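# Jog three pendant axes to their home marks

## Task

Using the teach pendant, jog all three axes until each one sits at its own home mark.

## Robot and tools

ROBOT. Two UR7e-style arms, left_arm and right_arm, each carry a 16-motor four-finger hand (right_arm a right hand, left_arm its mirror image). Base roots in the scene frame: left_arm (+0.025, +0.477, +0.033) m, right_arm (-0.052, -0.442, +0.033) m, both turned only slightly about z. A two-camera stand sits behind the arms.

FRAMES. Scene frame: origin at table-top height midway between the nominal bases; +x out over the table, +y toward left_arm, +z up. Printed positions (m), quat_wxyz and velocities use this frame and can be off by a few cm. Pose offsets you send use the current Hand target's own axes. Hand point axes (right hand): +z along the straight fingers toward the tips, +x across the palm away from the thumb, +y out of the palm face. On the left hand +x points toward the thumb.

ROW LAYOUT (shared by execute_actions and move). One row has 48 numbers, each in [-1, 1], always covering both arms: left dx, dy, dz, rx, ry, rz; then 16 left hand goals; left current_limit; left speed; then the same 24 for the right arm. dx..rz are offsets, not poses: measured from the arm's Hand target at the start of the action or move, along that target's axes. 1.0 equals 0.6 m or 180 degrees; rx, ry, rz form one rotation vector. Six zeros re-command the Hand target as it stands. Hand order: index_mcp, index_abd, index_pip, index_dip, middle_mcp, middle_abd, middle_pip, middle_dip, ring_mcp, ring_abd, ring_pip, ring_dip, thumb_cmc, thumb_axl, thumb_mcp, thumb_ipl. These are absolute goal angles scaled between each hinge's two stops; straight is about -0.75 for _mcp, 0.00 for _abd, -0.58 for _pip, -0.70 for _dip, -0.71 thumb_cmc, -0.68 thumb_axl, -0.23 thumb_mcp, -0.17 thumb_ipl. Toward +1 fingers curl toward the palm. A 0 is a real goal, so to leave a hand unchanged resend its hand_goal, hand_current_limit and hand_speed. current_limit maps -1..+1 to 0..550 mA (floor 11 mA); speed sets hinge rate to (speed+1)/2 of 8.5 rad/s. Start values: +0.4 and -0.6.

TOOLS.
- execute_actions(actions, cameras): actions is a list of actions; each action is a list of up to 15 rows, one per 1/30 s step; a short action keeps its last row for the remaining steps. Every row in one action counts from the same start pose; the next action starts from the new Hand target, so repeating an offset keeps moving. An empty list returns state plus images.
- move(target, speed, blend, stop_force, zero, blocking, cameras): target is one 48-number row or up to 15 rows; all offsets count from the Hand targets at the move's start, not from the previous row. Straight-line paths, shared 10 s cap. speed in m/s, 0.002 to 3.6 (default 0.25), turning up to twice that in rad/s; one value or one per target. blend in m rounds corners (0 = stop at each). stop_force in N, 3 to 120, one value for both arms: an arm's path ends when its wrist sensor feels that much push against its motion; unreliable while the hand turns; omit it when backing off something. zero (default true) re-zeros the sensor before moving. blocking=false returns after about 0.5 s while the move continues (not allowed with stop_force). The result adds a move: line: done, off_target, moving, held or fault, plus limits=paced (pose clipped) or limits=held.
- wait(seconds 0 to 10), stop() to brake a running move, zoom_image(camera, region=[x0, y0, x1, y1] pixels, at most 504 x 504), zero_wrist_force(arm), read_manual(section "licences"), finished_scene(scene 1 or 2). Cameras: cam_high, cam_low, cam_left_wrist, cam_right_wrist, all 672x504; ["all"] shows every one.

RESULTS. Per arm: end_effector_position, quat, velocities, Hand target (the last commanded pose after clipping; next offsets start there), Joint positions and torques (positive toward a larger joint number), Wrist force and torque in the end effector's axes plus the peak since the last shown reading. Per hand: hand_goal, hand_measured, hand_current_ma, hand_state (moving, goal, blocked, overload). The hand point often rests short of its target; a later command, even all zeros, asks again, or send the missing distance. Orientation commands are clipped to 32 degrees from the measured one per step. Arms lag their commands by about 0.09 to 0.22 s and can overshoot when fast.

AVOID. Net outside force near 150 N or joint contact torque at its limit (wrist joints 26.3 N m) stops the arm for 10 s; pressing even slightly past a firm contact can do this. Contact between the two arms, or one hand gripping the other, can end the scene. Motors held at 495 mA or more for 5 s shut down for 10 s. Stretched or loaded arms heat up; 85 °C brakes the arm for 30 to 60 s. Route paths around an arm's own base.

Each tool is called as a command line: name --argument value for each argument, lists and objects as JSON in quotes; but a table of rows of numbers goes row by row, as --pt "numbers of a row", without its own name.

## Session

execute_actions --actions '[]' --cameras '["all"]'

Scene clock: 0.00 s.
left_arm: end_effector_position=(+0.3772, +0.1257, +0.3432) hand_goal=(-0.754, +0.000, -0.576, -0.696, -0.754, +0.000, -0.576, -0.696, -0.754, +0.000, -0.576, -0.696, -0.714, -0.678, -0.226, -0.168) hand_measured=(-0.754, +0.000, -0.576, -0.696, -0.754, +0.000, -0.576, -0.696, -0.754, +0.000, -0.576, -0.696, -0.714, -0.678, -0.226, -0.168) hand_current_ma=(+0, +0, +0, +0, +0, +0, +0, +0, +0, +0, +0, +0, +0, +0, +0, +0) hand_state=(goal, goal, goal, goal, goal, goal, goal, goal, goal, goal, goal, goal, goal, goal, goal, goal) hand_current_limit=0.40 hand_speed=-0.60 end_effector_quat_wxyz=(-0.243, +0.932, -0.020, +0.269) | right_arm: end_effector_position=(+0.3973, -0.4283, +0.1346) hand_goal=(-0.754, +0.000, -0.576, -0.696, -0.754, +0.000, -0.576, -0.696, -0.754, +0.000, -0.576, -0.696, -0.714, -0.678, -0.226, -0.168) hand_measured=(-0.754, +0.000, -0.576, -0.696, -0.754, +0.000, -0.576, -0.696, -0.754, +0.000, -0.576, -0.696, -0.714, -0.678, -0.226, -0.168) hand_current_ma=(+0, +0, +0, +0, +0, +0, +0, +0, +0, +0, +0, +0, +0, +0, +0, +0) hand_state=(goal, goal, goal, goal, goal, goal, goal, goal, goal, goal, goal, goal, goal, goal, goal, goal) hand_current_limit=0.40 hand_speed=-0.60 end_effector_quat_wxyz=(-0.296, +0.852, +0.398, -0.169)
Joint positions: left_arm=[2.438 -1.391 -1.965 -1.255 2.306 0.907] | right_arm=[-0.253 -1.35 1.84 -1.395 -1.353 0.351]
Joint velocities: within noise
Joint torques (N m): no reading
Wrist force (N): no reading
Wrist torque (N m): no reading
Wrist force, peak (N): no reading
Hand target: left_arm +0.3772, +0.1257, +0.3432; -0.243, +0.932, -0.020, +0.269 | right_arm +0.3973, -0.4283, +0.1346; -0.296, +0.852, +0.398, -0.169

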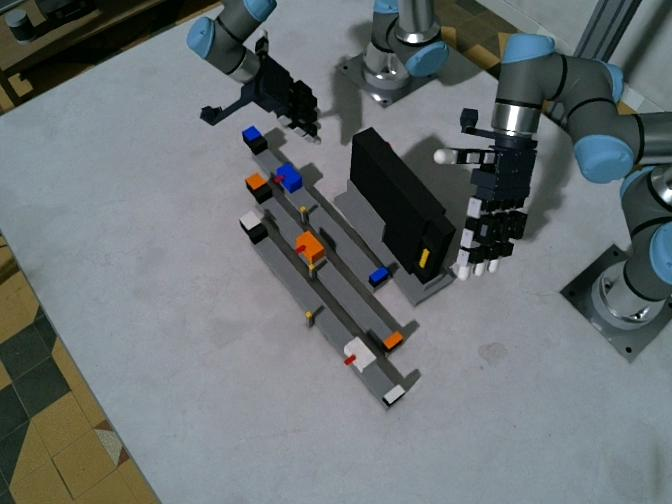

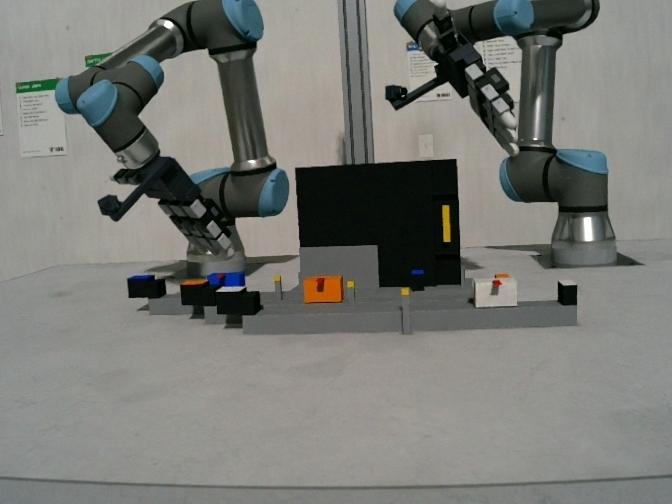

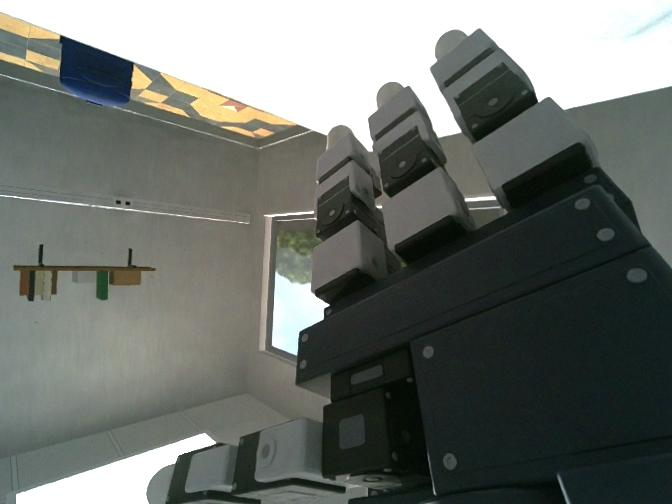

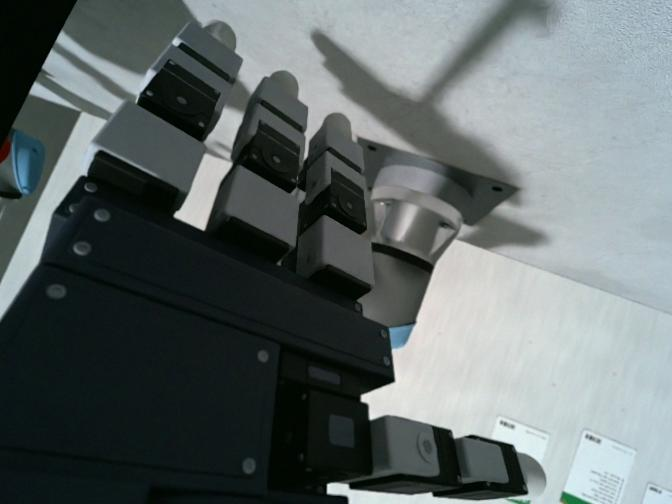

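zoom_image --camera "cam_high" --region '[230, 110, 470, 290]'

zoom_image --camera "cam_high" --region '[230, 110, 350, 200]'

zoom_image --camera "cam_high" --region '[330, 110, 480, 320]'

zoom_image --camera "cam_low" --region '[120, 150, 600, 340]'

zoom_image --camera "cam_high" --region '[240, 200, 430, 420]'

Scaled by 2.100 from the camera's 672x504 image, which has a finer 960x720 frame.

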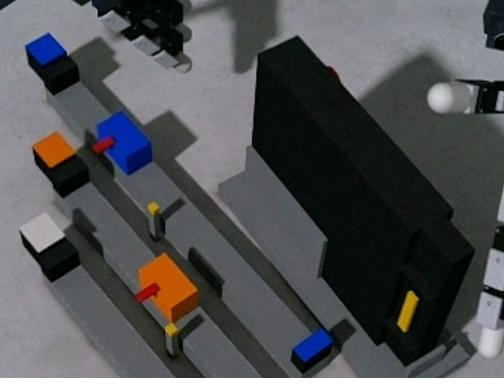

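Scaled by 4.200 from the camera's 672x504 image, which has a finer 960x720 frame.

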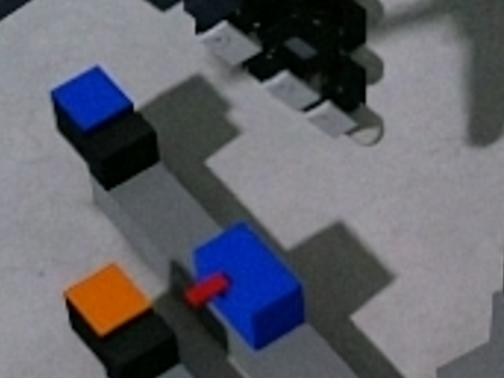

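Scaled by 2.400 from the camera's 672x504 image, which has a finer 960x720 frame.

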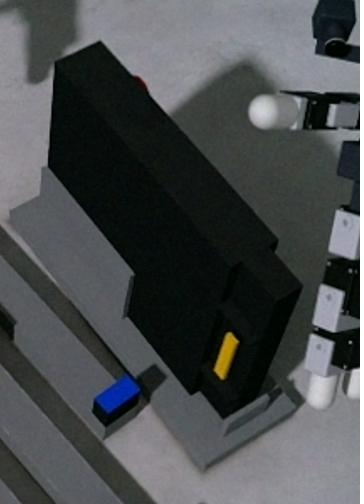

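Scaled by 1.050 from the camera's 672x504 image, which has a finer 960x720 frame.

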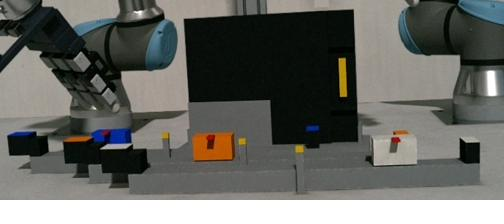

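Scaled by 2.291 from the camera's 672x504 image, which has a finer 960x720 frame.

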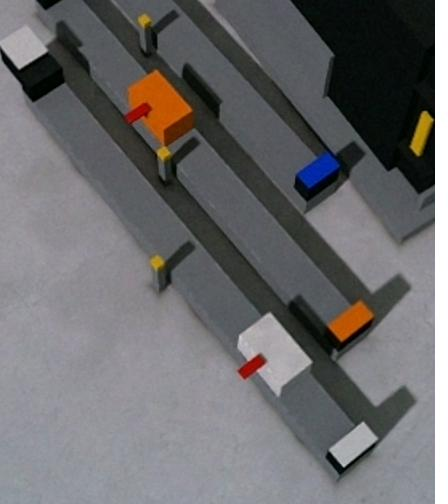

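move --pt "0 0 0 0 0 0 -0.754 0 -0.576 -0.696 -0.754 0 -0.576 -0.696 -0.754 0 -0.576 -0.696 -0.714 -0.678 -0.226 -0.168 0.4 -0.6 0.0122 -0.341 -0.0432 0.0226 0.1695 0.3529 -0.754 0 -0.576 -0.696 -0.754 0 -0.576 -0.696 -0.754 0 -0.576 -0.696 -0.714 -0.678 -0.226 -0.168 0.4 -0.6" --pt "0 0 0 0 0 0 -0.754 0 -0.576 -0.696 -0.754 0 -0.576 -0.696 -0.754 0 -0.576 -0.696 -0.714 -0.678 -0.226 -0.168 0.4 -0.6 0.0425 -0.6838 0.3378 0.0452 0.339 0.7057 -0.754 0 -0.576 -0.696 -0.754 0 -0.576 -0.696 -0.754 0 -0.576 -0.696 -0.714 -0.678 -0.226 -0.168 0.4 -0.6" --blend 0.05 --cameras '["all"]'

Scene clock: 66.93 s.
left_arm: end_effector_position=(+0.3772, +0.1257, +0.3432) hand_goal=(-0.754, +0.000, -0.576, -0.696, -0.754, +0.000, -0.576, -0.696, -0.754, +0.000, -0.576, -0.696, -0.714, -0.678, -0.226, -0.168) hand_measured=(-0.752, +0.000, -0.576, -0.696, -0.752, +0.000, -0.576, -0.696, -0.750, +0.000, -0.576, -0.696, -0.712, -0.678, -0.224, -0.168) hand_current_ma=(+0, +0, +0, +0, +0, +0, +0, +0, +0, +0, +0, +0, +0, +0, +0, +0) hand_state=(goal, goal, goal, goal, goal, goal, goal, goal, goal, goal, goal, goal, goal, goal, goal, goal) hand_current_limit=0.40 hand_speed=-0.60 end_effector_quat_wxyz=(-0.243, +0.932, -0.020, +0.269) | right_arm: end_effector_position=(+0.0703, -0.1249, +0.2400) hand_goal=(-0.754, +0.000, -0.576, -0.696, -0.754, +0.000, -0.576, -0.696, -0.754, +0.000, -0.576, -0.696, -0.714, -0.678, -0.226, -0.168) hand_measured=(-0.748, +0.000, -0.576, -0.696, -0.748, +0.000, -0.576, -0.696, -0.750, +0.000, -0.576, -0.696, -0.710, -0.678, -0.224, -0.168) hand_current_ma=(+10, +0, -1, +0, +10, +0, -1, +0, +7, +0, -1, +0, +5, +1, +4, +0) hand_state=(goal, goal, goal, goal, goal, goal, goal, goal, goal, goal, goal, goal, goal, goal, goal, goal) hand_current_limit=0.40 hand_speed=-0.60 end_effector_quat_wxyz=(-0.163, +0.674, -0.721, +0.018) end_effector_velocity=(-0.001, +0.000, -0.001) end_effector_angular_velocity=(+0.000, +0.004, -0.005)
Joint positions: left_arm=[2.438 -1.391 -1.965 -1.255 2.306 0.907] | right_arm=[0.563 -2.114 2.421 -2.206 -1.54 3.759]
Joint velocities: left_arm=[within noise] | right_arm=[0.001 0 0.003 0 -0.001 0.006]
Joint torques (N m): left_arm=[-0.96 14.44 23.18 3.04 1.44 -0.01] | right_arm=[6.34 -10.21 -16.09 -1.05 -0.98 2.08]
Wrist force (N): left_arm=[0.1 -0.1 -0.5] | right_arm=[-0.3 -1.6 0.2]
Wrist torque (N m): left_arm=[0.03 -0.02 0.00] | right_arm=[-0.25 0.04 -0.03]
Wrist force, peak (N): left_arm=[0.5 0.0 -0.7] | right_arm=[0.0 -2.0 0.3]
Hand target: left_arm +0.3772, +0.1257, +0.3432; -0.243, +0.932, -0.020, +0.269 | right_arm +0.0703, -0.1249, +0.2399; -0.163, +0.674, -0.721, +0.018
Off the commanded pose: left_arm 0.000 m, 0 deg | right_arm 0.000 m, 0 deg.
move: done
camera_calibration:
cam_right_wrist: T_world_to_cam=[[-0.58774, 0.809048, 0.00177453, 0.177612], [0.301346, 0.216879, 0.928523, -0.269438], [0.750834, 0.546265, -0.371271, 0.226599], [0, 0, 0, 1]] pos_world=[0.0154452, -0.209044, 0.333994]

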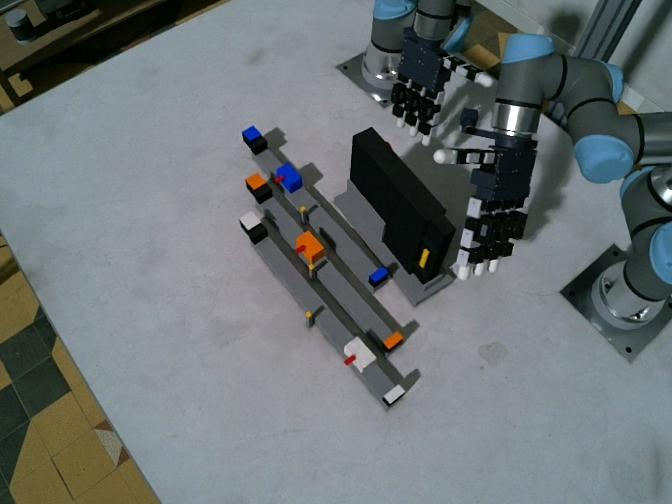

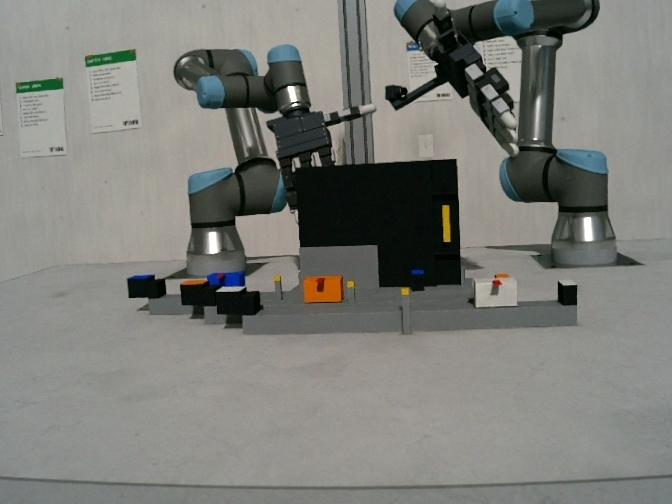

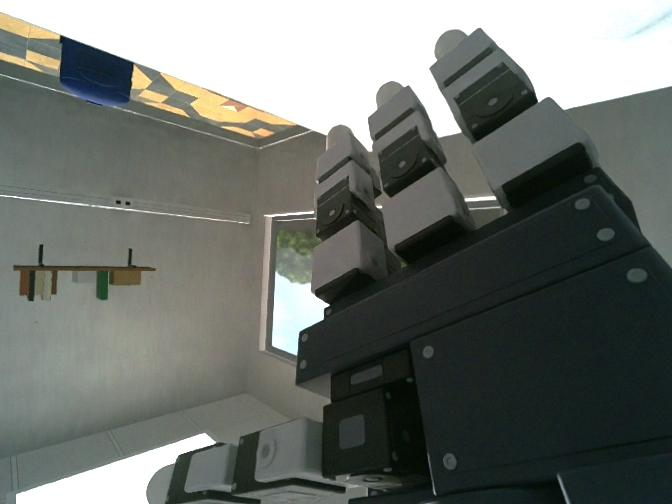

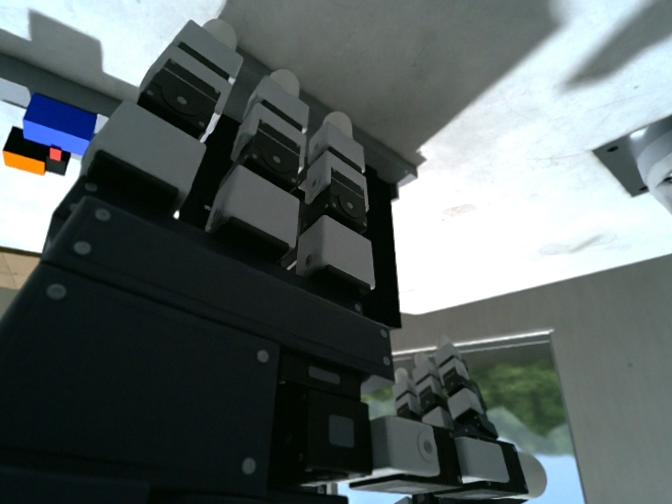

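move --target '[0,0,0,0,0,0,-0.754,0,-0.576,-0.696,-0.754,0,-0.576,-0.696,-0.754,0,-0.576,-0.696,-0.714,-0.678,-0.226,-0.168,0.4,-0.6,0,0,0,0.0408,0.0482,0.1841,-0.754,0,-0.576,-0.696,-0.754,0,-0.576,-0.696,-0.754,0,-0.576,-0.696,-0.714,-0.678,-0.226,-0.168,0.4,-0.6]' --cameras '["cam_right_wrist"]'

zoom_image --camera "cam_right_wrist" --region '[300, 0, 672, 300]'

Scene clock: 76.77 s.
left_arm: end_effector_position=(+0.3772, +0.1257, +0.3432) hand_goal=(-0.754, +0.000, -0.576, -0.696, -0.754, +0.000, -0.576, -0.696, -0.754, +0.000, -0.576, -0.696, -0.714, -0.678, -0.226, -0.168) hand_measured=(-0.752, +0.000, -0.576, -0.696, -0.752, +0.000, -0.576, -0.696, -0.750, +0.000, -0.576, -0.696, -0.712, -0.678, -0.224, -0.168) hand_current_ma=(+0, +0, +0, +0, +0, +0, +0, +0, +0, +0, +0, +0, +0, +0, +0, +0) hand_state=(goal, goal, goal, goal, goal, goal, goal, goal, goal, goal, goal, goal, goal, goal, goal, goal) hand_current_limit=0.40 hand_speed=-0.60 end_effector_quat_wxyz=(-0.243, +0.932, -0.020, +0.269) | right_arm: end_effector_position=(+0.0703, -0.1249, +0.2400) hand_goal=(-0.754, +0.000, -0.576, -0.696, -0.754, +0.000, -0.576, -0.696, -0.754, +0.000, -0.576, -0.696, -0.714, -0.678, -0.226, -0.168) hand_measured=(-0.748, +0.000, -0.576, -0.696, -0.748, +0.000, -0.576, -0.696, -0.750, +0.000, -0.576, -0.696, -0.710, -0.678, -0.224, -0.168) hand_current_ma=(+10, +0, -1, +0, +10, +0, -1, +0, +7, +0, -1, +0, +5, +1, +4, +0) hand_state=(goal, goal, goal, goal, goal, goal, goal, goal, goal, goal, goal, goal, goal, goal, goal, goal) hand_current_limit=0.40 hand_speed=-0.60 end_effector_quat_wxyz=(+0.150, -0.426, +0.890, -0.066)
Joint positions: left_arm=[2.438 -1.391 -1.965 -1.255 2.306 0.907] | right_arm=[0.678 -2.203 2.439 -2.076 -1.763 4.454]
Joint torques (N m): left_arm=[-2.33 14.8 22.89 3.1 1.32 -0.03] | right_arm=[-8.59 12.68 -20.79 -4.55 0.1 2.3]
Wrist force (N): left_arm=[0.1 -0.1 -0.2] | right_arm=[0.1 -1.5 -0.1]
Wrist torque (N m): left_arm=[0.00 -0.02 0.01] | right_arm=[-0.20 -0.01 0.04]
Wrist force, peak (N): left_arm=[0.1 0.2 -0.7] | right_arm=[-0.1 -2.0 0.3]
Hand target: left_arm +0.3772, +0.1257, +0.3432; -0.243, +0.932, -0.020, +0.269 | right_arm +0.0703, -0.1249, +0.2399; +0.149, -0.426, +0.890, -0.067
Off the commanded pose: left_arm 0.000 m, 0 deg | right_arm 0.000 m, 0 deg.
move: done
camera_calibration:
cam_right_wrist: T_world_to_cam=[[-0.0170698, 0.999854, 0.000977356, 0.161467], [0.372029, 0.00544409, 0.928205, -0.300699], [0.928064, 0.0162079, -0.372068, 0.148204], [0, 0, 0, 1]] pos_world=[-0.0229176, -0.162209, 0.334094]
Images, in order (width x height): cam_right_wrist 672x504.

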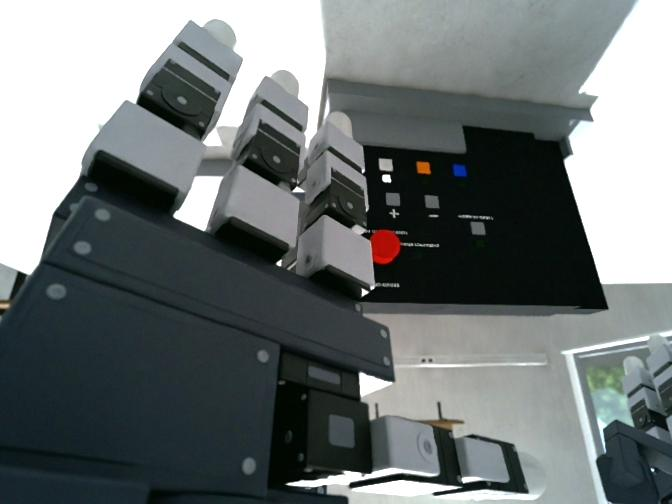

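Scaled by 1.355 from the camera's 672x504 image, which has a finer 960x720 frame.

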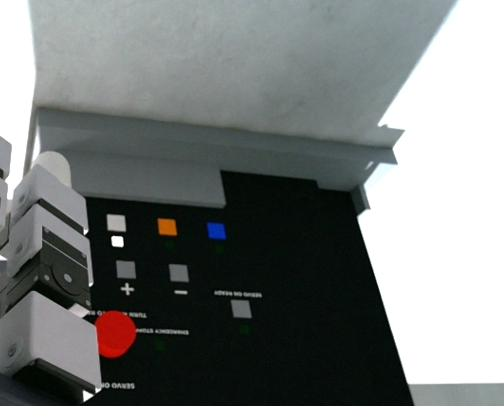

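zoom_image --camera "cam_right_wrist" --region '[360, 130, 520, 300]'

zoom_image --camera "cam_right_wrist" --region '[355, 215, 455, 300]'

zoom_image --camera "cam_right_wrist" --region '[440, 200, 520, 260]'

zoom_image --camera "cam_right_wrist" --region '[370, 150, 480, 230]'

Scaled by 2.965 from the camera's 672x504 image, which has a finer 960x720 frame.

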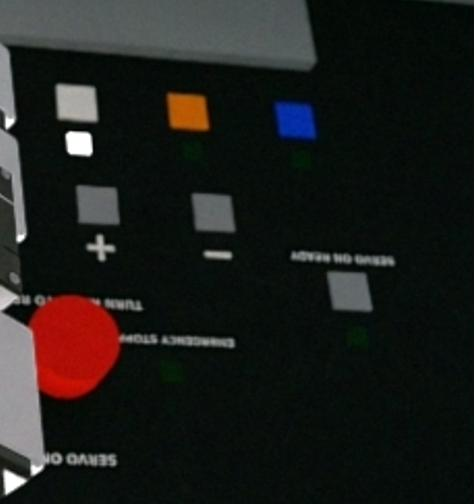

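Scaled by 5.040 from the camera's 672x504 image, which has a finer 960x720 frame.

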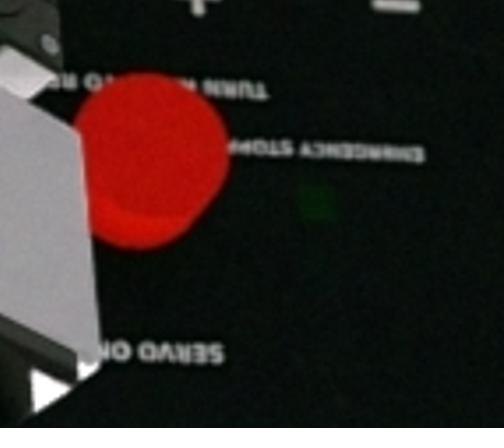

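Scaled by 6.300 from the camera's 672x504 image, which has a finer 960x720 frame.

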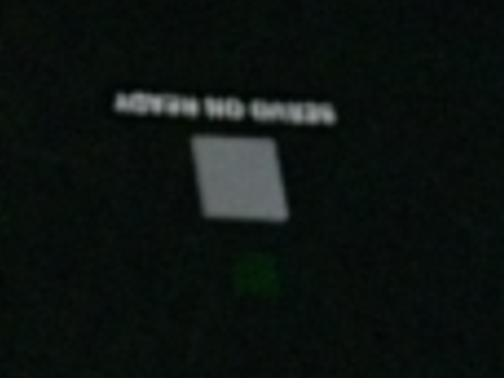

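Scaled by 4.582 from the camera's 672x504 image, which has a finer 960x720 frame.

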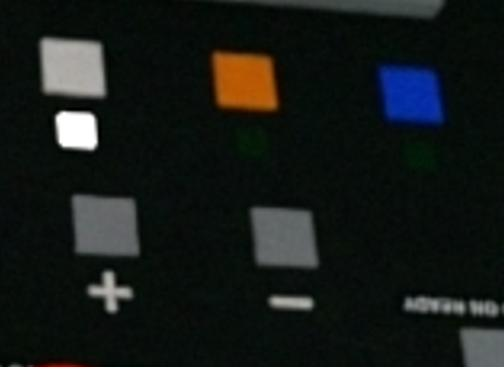

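move --target '[0,0,0,0,0,0,-0.754,0,-0.576,-0.696,-0.754,0,-0.576,-0.696,-0.754,0,-0.576,-0.696,-0.714,-0.678,-0.226,-0.168,0.4,-0.6,0.0391,-0.0313,-0.0005,0.0233,0.0276,0.1052,-0.754,0,-0.576,-0.696,-0.754,0,-0.576,-0.696,-0.754,0,-0.576,-0.696,-0.714,-0.678,-0.226,-0.168,0.4,-0.6]' --cameras '["cam_right_wrist"]'

zoom_image --camera "cam_right_wrist" --region '[380, 60, 672, 310]'

Scene clock: 88.30 s.
left_arm: end_effector_position=(+0.3772, +0.1257, +0.3432) hand_goal=(-0.754, +0.000, -0.576, -0.696, -0.754, +0.000, -0.576, -0.696, -0.754, +0.000, -0.576, -0.696, -0.714, -0.678, -0.226, -0.168) hand_measured=(-0.752, +0.000, -0.576, -0.696, -0.752, +0.000, -0.576, -0.696, -0.750, +0.000, -0.576, -0.696, -0.712, -0.678, -0.224, -0.168) hand_current_ma=(+0, +0, +0, +0, +0, +0, +0, +0, +0, +0, +0, +0, +0, +0, +0, +0) hand_state=(goal, goal, goal, goal, goal, goal, goal, goal, goal, goal, goal, goal, goal, goal, goal, goal) hand_current_limit=0.40 hand_speed=-0.60 end_effector_quat_wxyz=(-0.243, +0.932, -0.020, +0.269) | right_arm: end_effector_position=(+0.0701, -0.1550, +0.2399) hand_goal=(-0.754, +0.000, -0.576, -0.696, -0.754, +0.000, -0.576, -0.696, -0.754, +0.000, -0.576, -0.696, -0.714, -0.678, -0.226, -0.168) hand_measured=(-0.748, +0.000, -0.576, -0.696, -0.748, +0.000, -0.576, -0.696, -0.750, +0.000, -0.576, -0.696, -0.710, -0.678, -0.224, -0.168) hand_current_ma=(+10, +0, -1, +0, +10, +0, -1, +0, +7, +0, -1, +0, +5, +1, +4, +0) hand_state=(goal, goal, goal, goal, goal, goal, goal, goal, goal, goal, goal, goal, goal, goal, goal, goal) hand_current_limit=0.40 hand_speed=-0.60 end_effector_quat_wxyz=(+0.135, -0.265, +0.950, -0.092)
Joint positions: left_arm=[2.438 -1.391 -1.965 -1.255 2.306 0.907] | right_arm=[0.684 -2.317 2.452 -1.891 -1.844 4.81]
Joint torques (N m): left_arm=[-1.54 15.16 23.25 3.17 1.42 0.15] | right_arm=[-5.22 10.46 -33.02 -2.86 0.83 2.1]
Wrist force (N): left_arm=[0.2 -0.2 -0.3] | right_arm=[0.2 -1.4 0.1]
Wrist torque (N m): left_arm=[-0.01 -0.03 0.02] | right_arm=[-0.23 -0.03 0.02]
Wrist force, peak (N): left_arm=[0.3 0.5 -0.5] | right_arm=[0.1 -2.0 -0.3]
Hand target: left_arm +0.3772, +0.1257, +0.3432; -0.243, +0.932, -0.020, +0.269 | right_arm +0.0701, -0.1550, +0.2399; +0.135, -0.265, +0.950, -0.092
Off the commanded pose: left_arm 0.000 m, 0 deg | right_arm 0.000 m, 0 deg.
move: done
camera_calibration:
cam_right_wrist: T_world_to_cam=[[0.326284, 0.945272, 0.000166336, 0.159191], [0.352138, -0.121713, 0.928, -0.318651], [0.877233, -0.302733, -0.372579, 0.1031], [0, 0, 0, 1]] pos_world=[-0.0301749, -0.158051, 0.334095]
Images, in order (width x height): cam_right_wrist 672x504.

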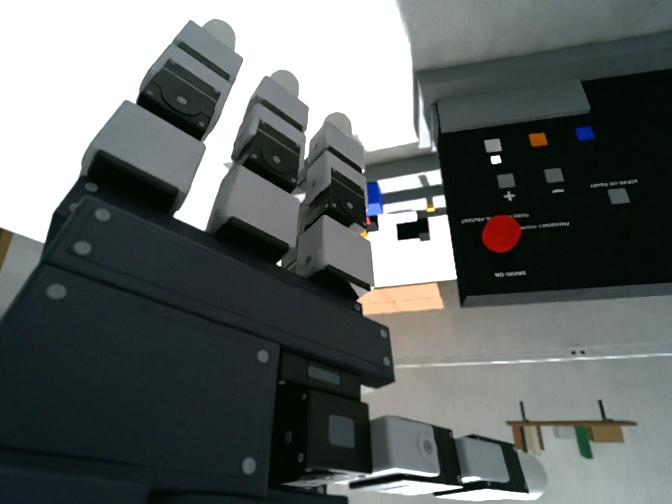

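Scaled by 1.726 from the camera's 672x504 image, which has a finer 960x720 frame.

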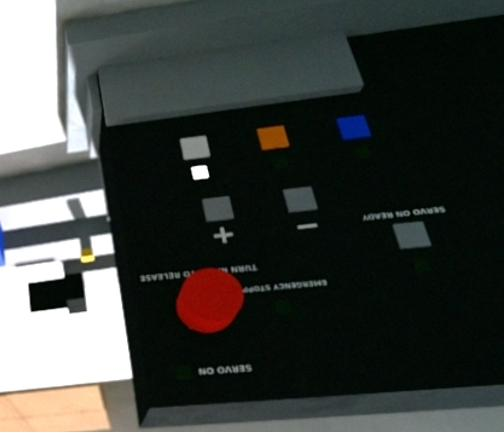

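zoom_image --camera "cam_right_wrist" --region '[460, 200, 560, 290]'

zoom_image --camera "cam_right_wrist" --region '[470, 115, 650, 215]'

Scaled by 5.040 from the camera's 672x504 image, which has a finer 960x720 frame.

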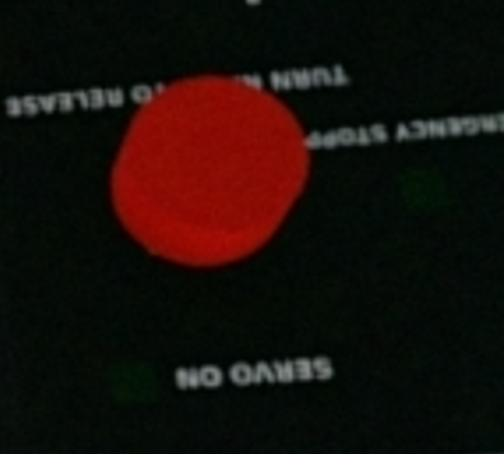

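Scaled by 2.800 from the camera's 672x504 image, which has a finer 960x720 frame.

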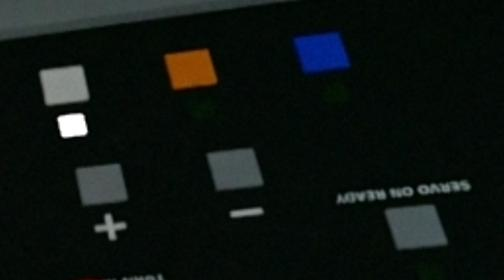

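execute_actions --actions '[]' --cameras '["cam_high", "cam_low"]'

zoom_image --camera "cam_low" --region '[380, 40, 560, 180]'

zoom_image --camera "cam_low" --region '[280, 140, 480, 300]'

zoom_image --camera "cam_high" --region '[330, 110, 500, 310]'

Scene clock: 103.63 s.
left_arm: end_effector_position=(+0.3772, +0.1257, +0.3432) hand_goal=(-0.754, +0.000, -0.576, -0.696, -0.754, +0.000, -0.576, -0.696, -0.754, +0.000, -0.576, -0.696, -0.714, -0.678, -0.226, -0.168) hand_measured=(-0.752, +0.000, -0.576, -0.696, -0.752, +0.000, -0.576, -0.696, -0.750, +0.000, -0.576, -0.696, -0.712, -0.678, -0.224, -0.168) hand_current_ma=(+0, +0, +0, +0, +0, +0, +0, +0, +0, +0, +0, +0, +0, +0, +0, +0) hand_state=(goal, goal, goal, goal, goal, goal, goal, goal, goal, goal, goal, goal, goal, goal, goal, goal) hand_current_limit=0.40 hand_speed=-0.60 end_effector_quat_wxyz=(-0.243, +0.932, -0.020, +0.269) | right_arm: end_effector_position=(+0.0701, -0.1550, +0.2399) hand_goal=(-0.754, +0.000, -0.576, -0.696, -0.754, +0.000, -0.576, -0.696, -0.754, +0.000, -0.576, -0.696, -0.714, -0.678, -0.226, -0.168) hand_measured=(-0.748, +0.000, -0.576, -0.696, -0.748, +0.000, -0.576, -0.696, -0.750, +0.000, -0.576, -0.696, -0.710, -0.678, -0.224, -0.168) hand_current_ma=(+10, +0, -1, +0, +10, +0, -1, +0, +7, +0, -1, +0, +5, +1, +4, +0) hand_state=(goal, goal, goal, goal, goal, goal, goal, goal, goal, goal, goal, goal, goal, goal, goal, goal) hand_current_limit=0.40 hand_speed=-0.60 end_effector_quat_wxyz=(+0.135, -0.265, +0.950, -0.092)
Joint positions: left_arm=[2.438 -1.391 -1.965 -1.255 2.306 0.907] | right_arm=[0.683 -2.317 2.452 -1.89 -1.844 4.81]
Joint velocities: within noise
Joint torques (N m): left_arm=[-0.37 14.73 22.49 3.1 1.33 0.21] | right_arm=[-9.14 15.73 -33.32 -0.76 1.02 2.33]
Wrist force (N): left_arm=[0.2 0.2 -0.4] | right_arm=[0.2 -1.5 0.0]
Wrist torque (N m): left_arm=[0.05 -0.02 0.01] | right_arm=[-0.24 -0.04 0.00]
Wrist force, peak (N): left_arm=[0.3 0.0 -0.7] | right_arm=[0.1 -1.8 -0.2]
Hand target: left_arm +0.3772, +0.1257, +0.3432; -0.243, +0.932, -0.020, +0.269 | right_arm +0.0701, -0.1550, +0.2399; +0.135, -0.265, +0.950, -0.092
Off the commanded pose: left_arm 0.000 m, 0 deg | right_arm 0.000 m, 0 deg.
Images, in order (width x height): cam_high 672x504, cam_low 672x504.

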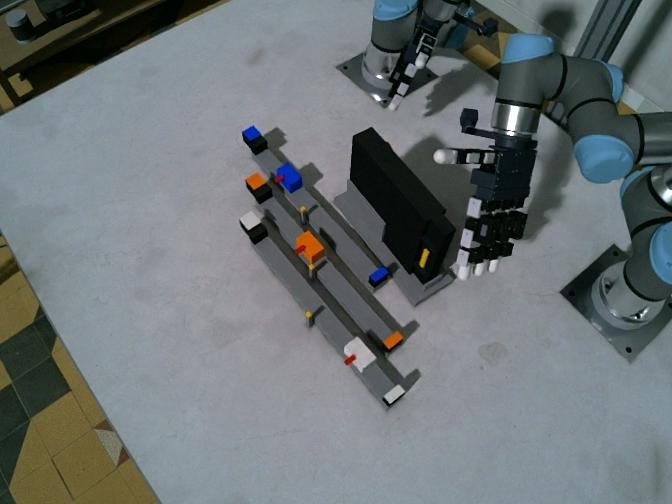

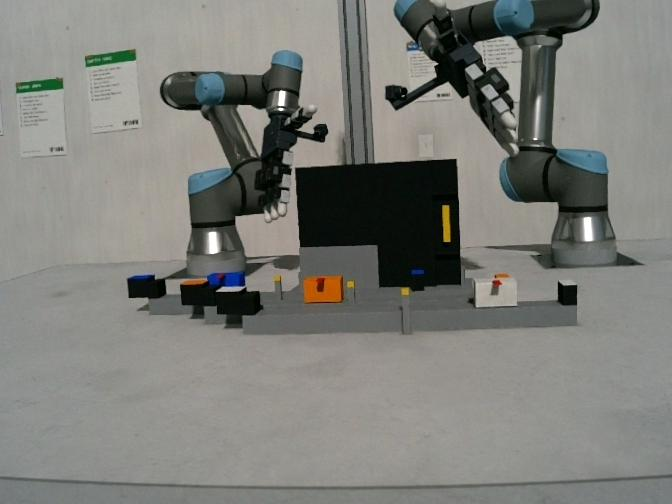

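Scaled by 2.800 from the camera's 672x504 image, which has a finer 960x720 frame.

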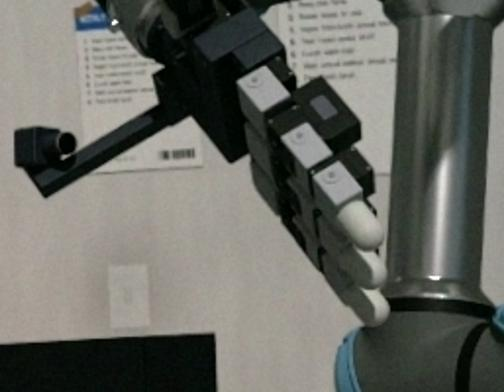

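Scaled by 2.520 from the camera's 672x504 image, which has a finer 960x720 frame.

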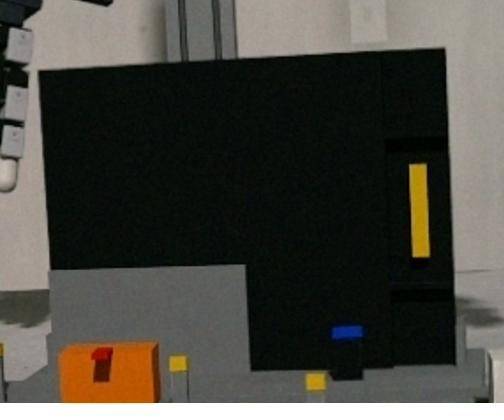

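Scaled by 2.520 from the camera's 672x504 image, which has a finer 960x720 frame.

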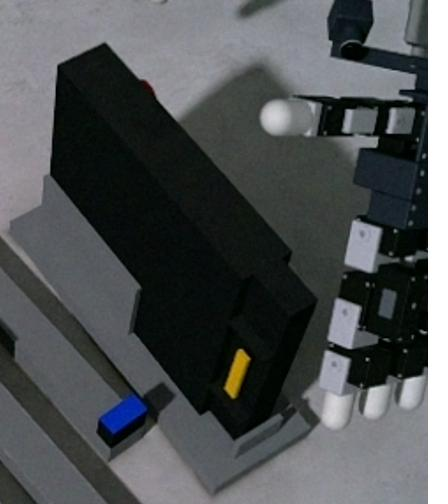

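zoom_image --camera "cam_high" --region '[400, 205, 470, 310]'

zoom_image --camera "cam_low" --region '[410, 150, 480, 300]'

Scaled by 4.800 from the camera's 672x504 image, which has a finer 960x720 frame.

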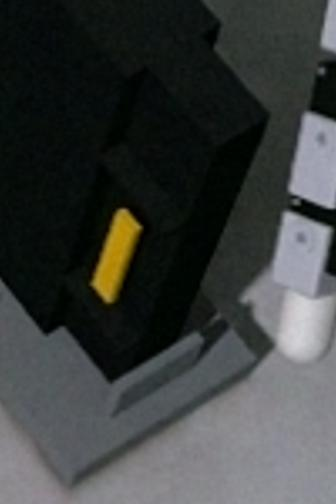

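Scaled by 3.360 from the camera's 672x504 image, which has a finer 960x720 frame.

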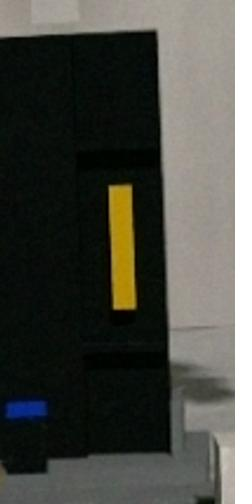

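move --target '[0,0,0,0,0,0,-0.754,0,-0.576,-0.696,-0.754,0,-0.576,-0.696,-0.754,0,-0.576,-0.696,-0.714,-0.678,-0.226,-0.168,0.4,-0.6,-0.1735,0.1233,0.1738,0.1986,-0.2155,-0.3507,-0.754,0,-0.576,-0.696,0.205,0,0.445,0.029,0.205,0,0.445,0.029,-0.714,-0.678,-0.226,-0.168,0.4,-0.6]' --cameras '["cam_right_wrist", "cam_high"]'

zoom_image --camera "cam_right_wrist" --region '[250, 0, 672, 300]'

Scene clock: 190.57 s.
left_arm: end_effector_position=(+0.3772, +0.1257, +0.3432) hand_goal=(-0.754, +0.000, -0.576, -0.696, -0.754, +0.000, -0.576, -0.696, -0.754, +0.000, -0.576, -0.696, -0.714, -0.678, -0.226, -0.168) hand_measured=(-0.752, +0.000, -0.576, -0.696, -0.752, +0.000, -0.576, -0.696, -0.750, +0.000, -0.576, -0.696, -0.712, -0.678, -0.224, -0.168) hand_current_ma=(+0, +0, +0, +0, +0, +0, +0, +0, +0, +0, +0, +0, +0, +0, +0, +0) hand_state=(goal, goal, goal, goal, goal, goal, goal, goal, goal, goal, goal, goal, goal, goal, goal, goal) hand_current_limit=0.40 hand_speed=-0.60 end_effector_quat_wxyz=(-0.243, +0.932, -0.020, +0.269) | right_arm: end_effector_position=(+0.1523, -0.0484, +0.1447) hand_goal=(-0.754, +0.000, -0.576, -0.696, +0.204, +0.000, +0.444, +0.028, +0.204, +0.000, +0.444, +0.028, -0.714, -0.678, -0.226, -0.168) hand_measured=(-0.746, +0.000, -0.576, -0.696, +0.198, +0.000, +0.436, +0.024, +0.198, +0.000, +0.436, +0.024, -0.708, -0.678, -0.224, -0.168) hand_current_ma=(+14, +0, +0, +0, -12, +0, -12, -4, -9, +0, -12, -4, +9, +1, +4, +0) hand_state=(goal, goal, goal, goal, goal, goal, goal, goal, goal, goal, goal, goal, goal, goal, goal, goal) hand_current_limit=0.40 hand_speed=-0.60 end_effector_quat_wxyz=(-0.426, +0.669, -0.514, +0.327)
Joint positions: left_arm=[2.438 -1.391 -1.965 -1.255 2.306 0.907] | right_arm=[1.041 -1.293 2.521 -3.796 -2.247 3.527]
Joint torques (N m): left_arm=[-1.71 14.34 23.7 3.21 1.52 0] | right_arm=[-9.18 -17.66 2.57 -4.56 -1.93 -2.26]
Wrist force (N): left_arm=[0.0 -0.3 -0.4] | right_arm=[-0.1 -0.2 0.2]
Wrist torque (N m): left_arm=[-0.01 0.00 0.00] | right_arm=[0.10 0.07 0.03]
Wrist force, peak (N): left_arm=[0.3 0.0 -0.8] | right_arm=[0.6 -2.0 0.2]
Hand target: left_arm +0.3772, +0.1257, +0.3432; -0.243, +0.932, -0.020, +0.269 | right_arm +0.1524, -0.0484, +0.1447; -0.426, +0.669, -0.514, +0.327
Off the commanded pose: left_arm 0.000 m, 0 deg | right_arm 0.000 m, 0 deg.
move: done
camera_calibration:
cam_right_wrist: T_world_to_cam=[[-0.457592, 0.673203, -0.580868, 0.221957], [-0.567384, 0.281911, 0.773693, -0.0643957], [0.684606, 0.683611, 0.252965, 0.0142118], [0, 0, 0, 1]] pos_world=[0.0552992, -0.140984, 0.175155]
Images, in order (width x height): cam_high 672x504, cam_right_wrist 672x504.

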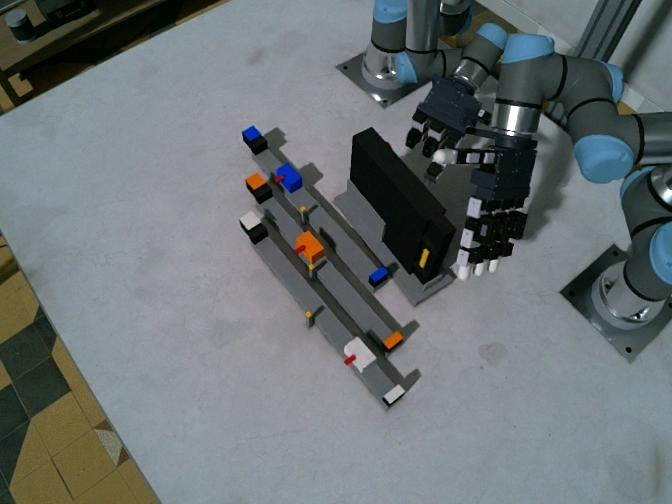

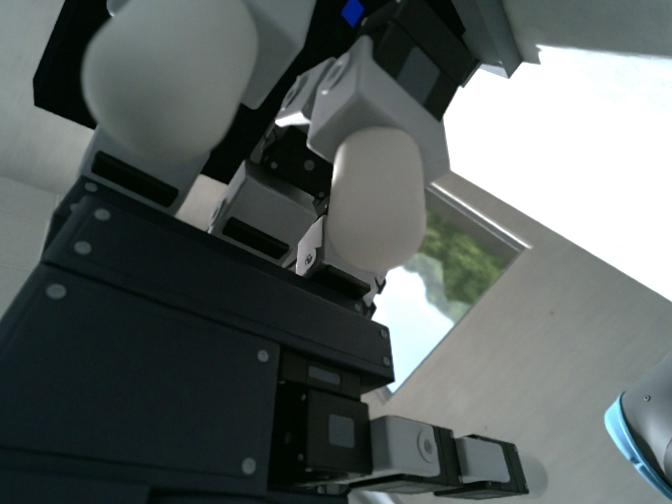

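Scaled by 1.194 from the camera's 672x504 image, which has a finer 960x720 frame.

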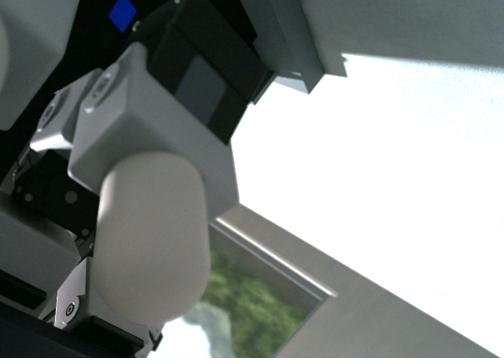

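execute_actions --actions '[[[0,0,0,0,0,0,-0.754,0,-0.576,-0.696,-0.754,0,-0.576,-0.696,-0.754,0,-0.576,-0.696,-0.714,-0.678,-0.226,-0.168,0.4,-0.6,0,0,0,0,0,0,-0.754,0,-0.576,-0.696,-0.89,0,0.883,0.609,-0.89,0,0.883,0.609,-0.714,-0.678,-0.226,-0.168,0.4,-0.6]]]' --cameras '["cam_right_wrist"]'

zoom_image --camera "cam_right_wrist" --region '[100, 0, 500, 250]'

Scene clock: 199.73 s.
left_arm: end_effector_position=(+0.3772, +0.1257, +0.3432) hand_goal=(-0.754, +0.000, -0.576, -0.696, -0.754, +0.000, -0.576, -0.696, -0.754, +0.000, -0.576, -0.696, -0.714, -0.678, -0.226, -0.168) hand_measured=(-0.752, +0.000, -0.576, -0.696, -0.752, +0.000, -0.576, -0.696, -0.750, +0.000, -0.576, -0.696, -0.712, -0.678, -0.224, -0.168) hand_current_ma=(+0, +0, +0, +0, +0, +0, +0, +0, +0, +0, +0, +0, +0, +0, +0, +0) hand_state=(goal, goal, goal, goal, goal, goal, goal, goal, goal, goal, goal, goal, goal, goal, goal, goal) hand_current_limit=0.40 hand_speed=-0.60 end_effector_quat_wxyz=(-0.243, +0.932, -0.020, +0.269) | right_arm: end_effector_position=(+0.1524, -0.0484, +0.1447) hand_goal=(-0.754, +0.000, -0.576, -0.696, -0.890, +0.000, +0.882, +0.608, -0.890, +0.000, +0.882, +0.608, -0.714, -0.678, -0.226, -0.168) hand_measured=(-0.746, +0.000, -0.576, -0.696, -0.872, +0.000, +0.876, +0.604, -0.876, +0.000, +0.878, +0.604, -0.708, -0.678, -0.224, -0.168) hand_current_ma=(+14, +0, +0, +0, +40, +0, -8, -4, +31, +0, -7, -4, +9, +1, +4, +0) hand_state=(goal, goal, goal, goal, goal, goal, goal, goal, goal, goal, goal, goal, goal, goal, goal, goal) hand_current_limit=0.40 hand_speed=-0.60 end_effector_quat_wxyz=(-0.426, +0.669, -0.514, +0.327)
Joint positions: left_arm=[2.438 -1.391 -1.965 -1.255 2.306 0.907] | right_arm=[1.041 -1.293 2.521 -3.796 -2.247 3.527]
Joint torques (N m): left_arm=[-0.41 14 23.48 3.26 1.43 0.02] | right_arm=[-8.9 -17.63 -0.9 -2.55 -0.17 -1.17]
Wrist force (N): left_arm=[-0.1 -0.1 -0.2] | right_arm=[0.2 -0.1 0.5]
Wrist torque (N m): left_arm=[0.00 0.00 0.00] | right_arm=[-0.01 0.02 0.08]
Wrist force, peak (N): left_arm=[0.3 0.2 -0.6] | right_arm=[0.2 -0.7 0.6]
Hand target: left_arm +0.3772, +0.1257, +0.3432; -0.243, +0.932, -0.020, +0.269 | right_arm +0.1524, -0.0484, +0.1447; -0.426, +0.669, -0.514, +0.327
Off the commanded pose: left_arm 0.000 m, 0 deg | right_arm 0.000 m, 0 deg.
camera_calibration:
cam_right_wrist: T_world_to_cam=[[-0.457612, 0.673038, -0.581044, 0.222033], [-0.567469, 0.282021, 0.773591, -0.06433], [0.684523, 0.683729, 0.252872, 0.0143173], [0, 0, 0, 1]] pos_world=[0.055299, -0.141083, 0.175156]
Images, in order (width x height): cam_right_wrist 672x504.

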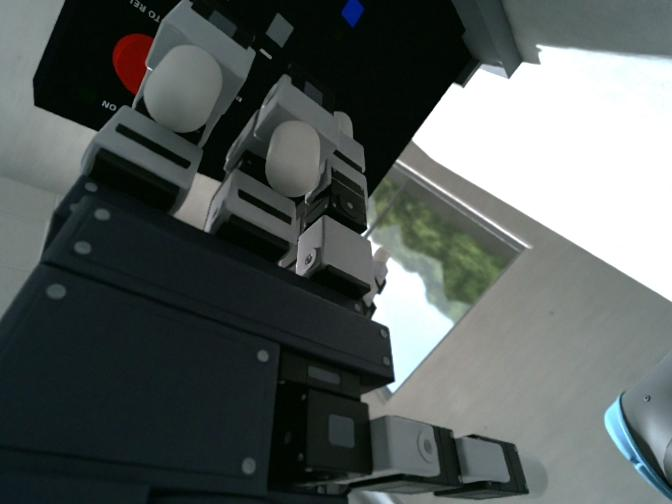

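Scaled by 1.260 from the camera's 672x504 image, which has a finer 960x720 frame.

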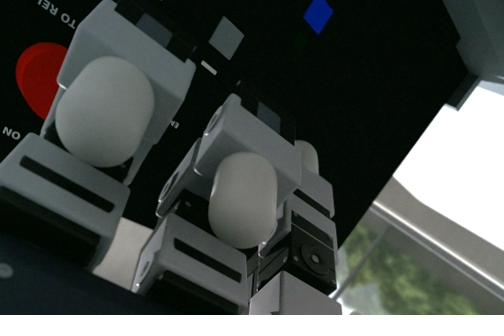

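move --target '[0,0,0,0,0,0,-0.754,0,-0.576,-0.696,-0.754,0,-0.576,-0.696,-0.754,0,-0.576,-0.696,-0.714,-0.678,-0.226,-0.168,0.4,-0.6,-0.2023,0.029,0.0162,-0.0276,0.0739,0.0384,0.548,0,0.737,-0.406,0.548,0,0.737,-0.406,-1,0,-0.576,-0.696,-0.714,-0.678,-0.226,-0.168,0.4,-0.6]' --cameras '["cam_right_wrist"]'

zoom_image --camera "cam_right_wrist" --region '[0, 0, 400, 300]'

Scene clock: 263.40 s.
left_arm: end_effector_position=(+0.3772, +0.1257, +0.3432) hand_goal=(-0.754, +0.000, -0.576, -0.696, -0.754, +0.000, -0.576, -0.696, -0.754, +0.000, -0.576, -0.696, -0.714, -0.678, -0.226, -0.168) hand_measured=(-0.752, +0.000, -0.576, -0.696, -0.752, +0.000, -0.576, -0.696, -0.750, +0.000, -0.576, -0.696, -0.712, -0.678, -0.224, -0.168) hand_current_ma=(+0, +0, +0, +0, +0, +0, +0, +0, +0, +0, +0, +0, +0, +0, +0, +0) hand_state=(goal, goal, goal, goal, goal, goal, goal, goal, goal, goal, goal, goal, goal, goal, goal, goal) hand_current_limit=0.40 hand_speed=-0.60 end_effector_quat_wxyz=(-0.243, +0.932, -0.020, +0.269) | right_arm: end_effector_position=(+0.1225, +0.0693, +0.1249) hand_goal=(+0.548, +0.000, +0.736, -0.406, +0.548, +0.000, +0.736, -0.406, -1.000, +0.000, -0.576, -0.696, -0.714, -0.678, -0.226, -0.168) hand_measured=(+0.534, +0.000, +0.730, -0.408, +0.534, +0.000, +0.736, -0.404, -0.984, +0.000, -0.568, -0.692, -0.708, -0.678, -0.224, -0.168) hand_current_ma=(-30, +0, -11, -4, -32, +0, +0, +3, +34, +0, +14, +5, +9, +1, +4, +0) hand_state=(goal, goal, goal, goal, goal, goal, goal, goal, goal, goal, goal, goal, goal, goal, goal, goal) hand_current_limit=0.40 hand_speed=-0.60 end_effector_quat_wxyz=(-0.353, +0.612, -0.613, +0.353)
Joint positions: left_arm=[2.438 -1.391 -1.965 -1.255 2.306 0.907] | right_arm=[1.276 -1.185 2.152 -3.025 -2.539 4.141]
Joint torques (N m): left_arm=[-0.86 14.78 22.95 3.4 1.39 -0.01] | right_arm=[2.41 -24.88 -24.89 -0.62 -2.45 2.27]
Wrist force (N): left_arm=[0.1 -0.1 -0.5] | right_arm=[0.0 0.0 0.3]
Wrist torque (N m): left_arm=[0.03 -0.01 0.00] | right_arm=[0.09 0.01 0.07]
Wrist force, peak (N): left_arm=[0.5 0.3 -0.7] | right_arm=[2.3 -0.6 0.3]
Hand target: left_arm +0.3772, +0.1257, +0.3432; -0.243, +0.932, -0.020, +0.269 | right_arm +0.1225, +0.0693, +0.1249; -0.353, +0.612, -0.613, +0.353
Off the commanded pose: left_arm 0.000 m, 0 deg | right_arm 0.000 m, 0 deg.
move: done
camera_calibration:
cam_right_wrist: T_world_to_cam=[[-0.317689, 0.768349, -0.55562, 0.0907819], [-0.405918, 0.419361, 0.812014, -0.133254], [0.856916, 0.483504, 0.17866, -0.0387041], [0, 0, 0, 1]] pos_world=[0.00791638, 0.00484288, 0.165559]
Images, in order (width x height): cam_right_wrist 672x504.

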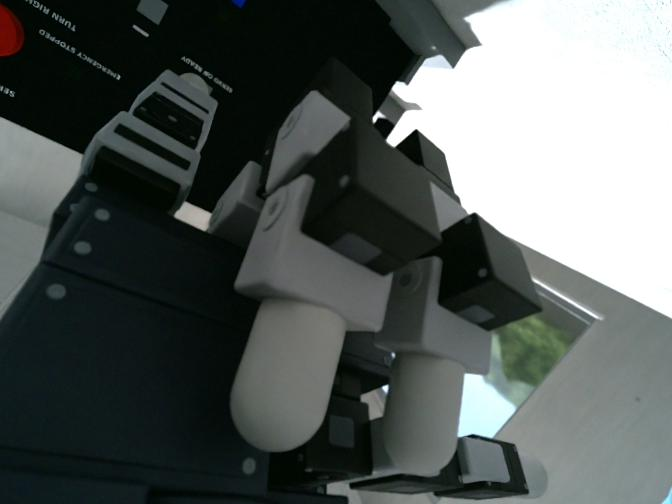

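Scaled by 1.260 from the camera's 672x504 image, which has a finer 960x720 frame.

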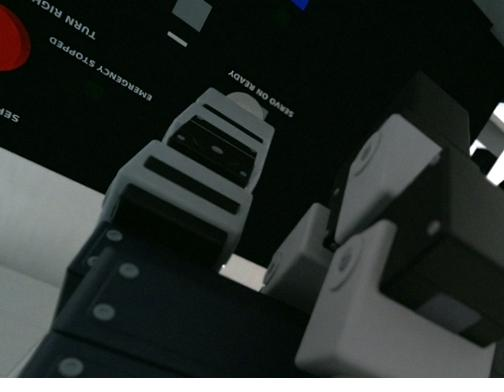

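zoom_image --camera "cam_right_wrist" --region '[130, 40, 260, 140]'

Scaled by 3.877 from the camera's 672x504 image, which has a finer 960x720 frame.

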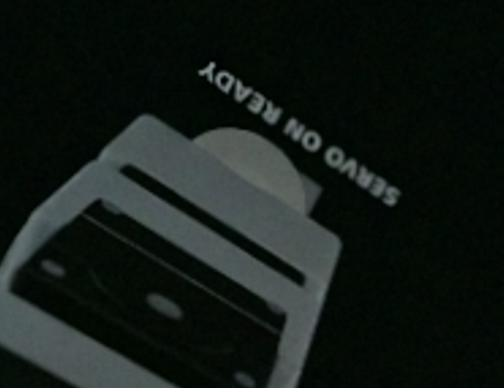

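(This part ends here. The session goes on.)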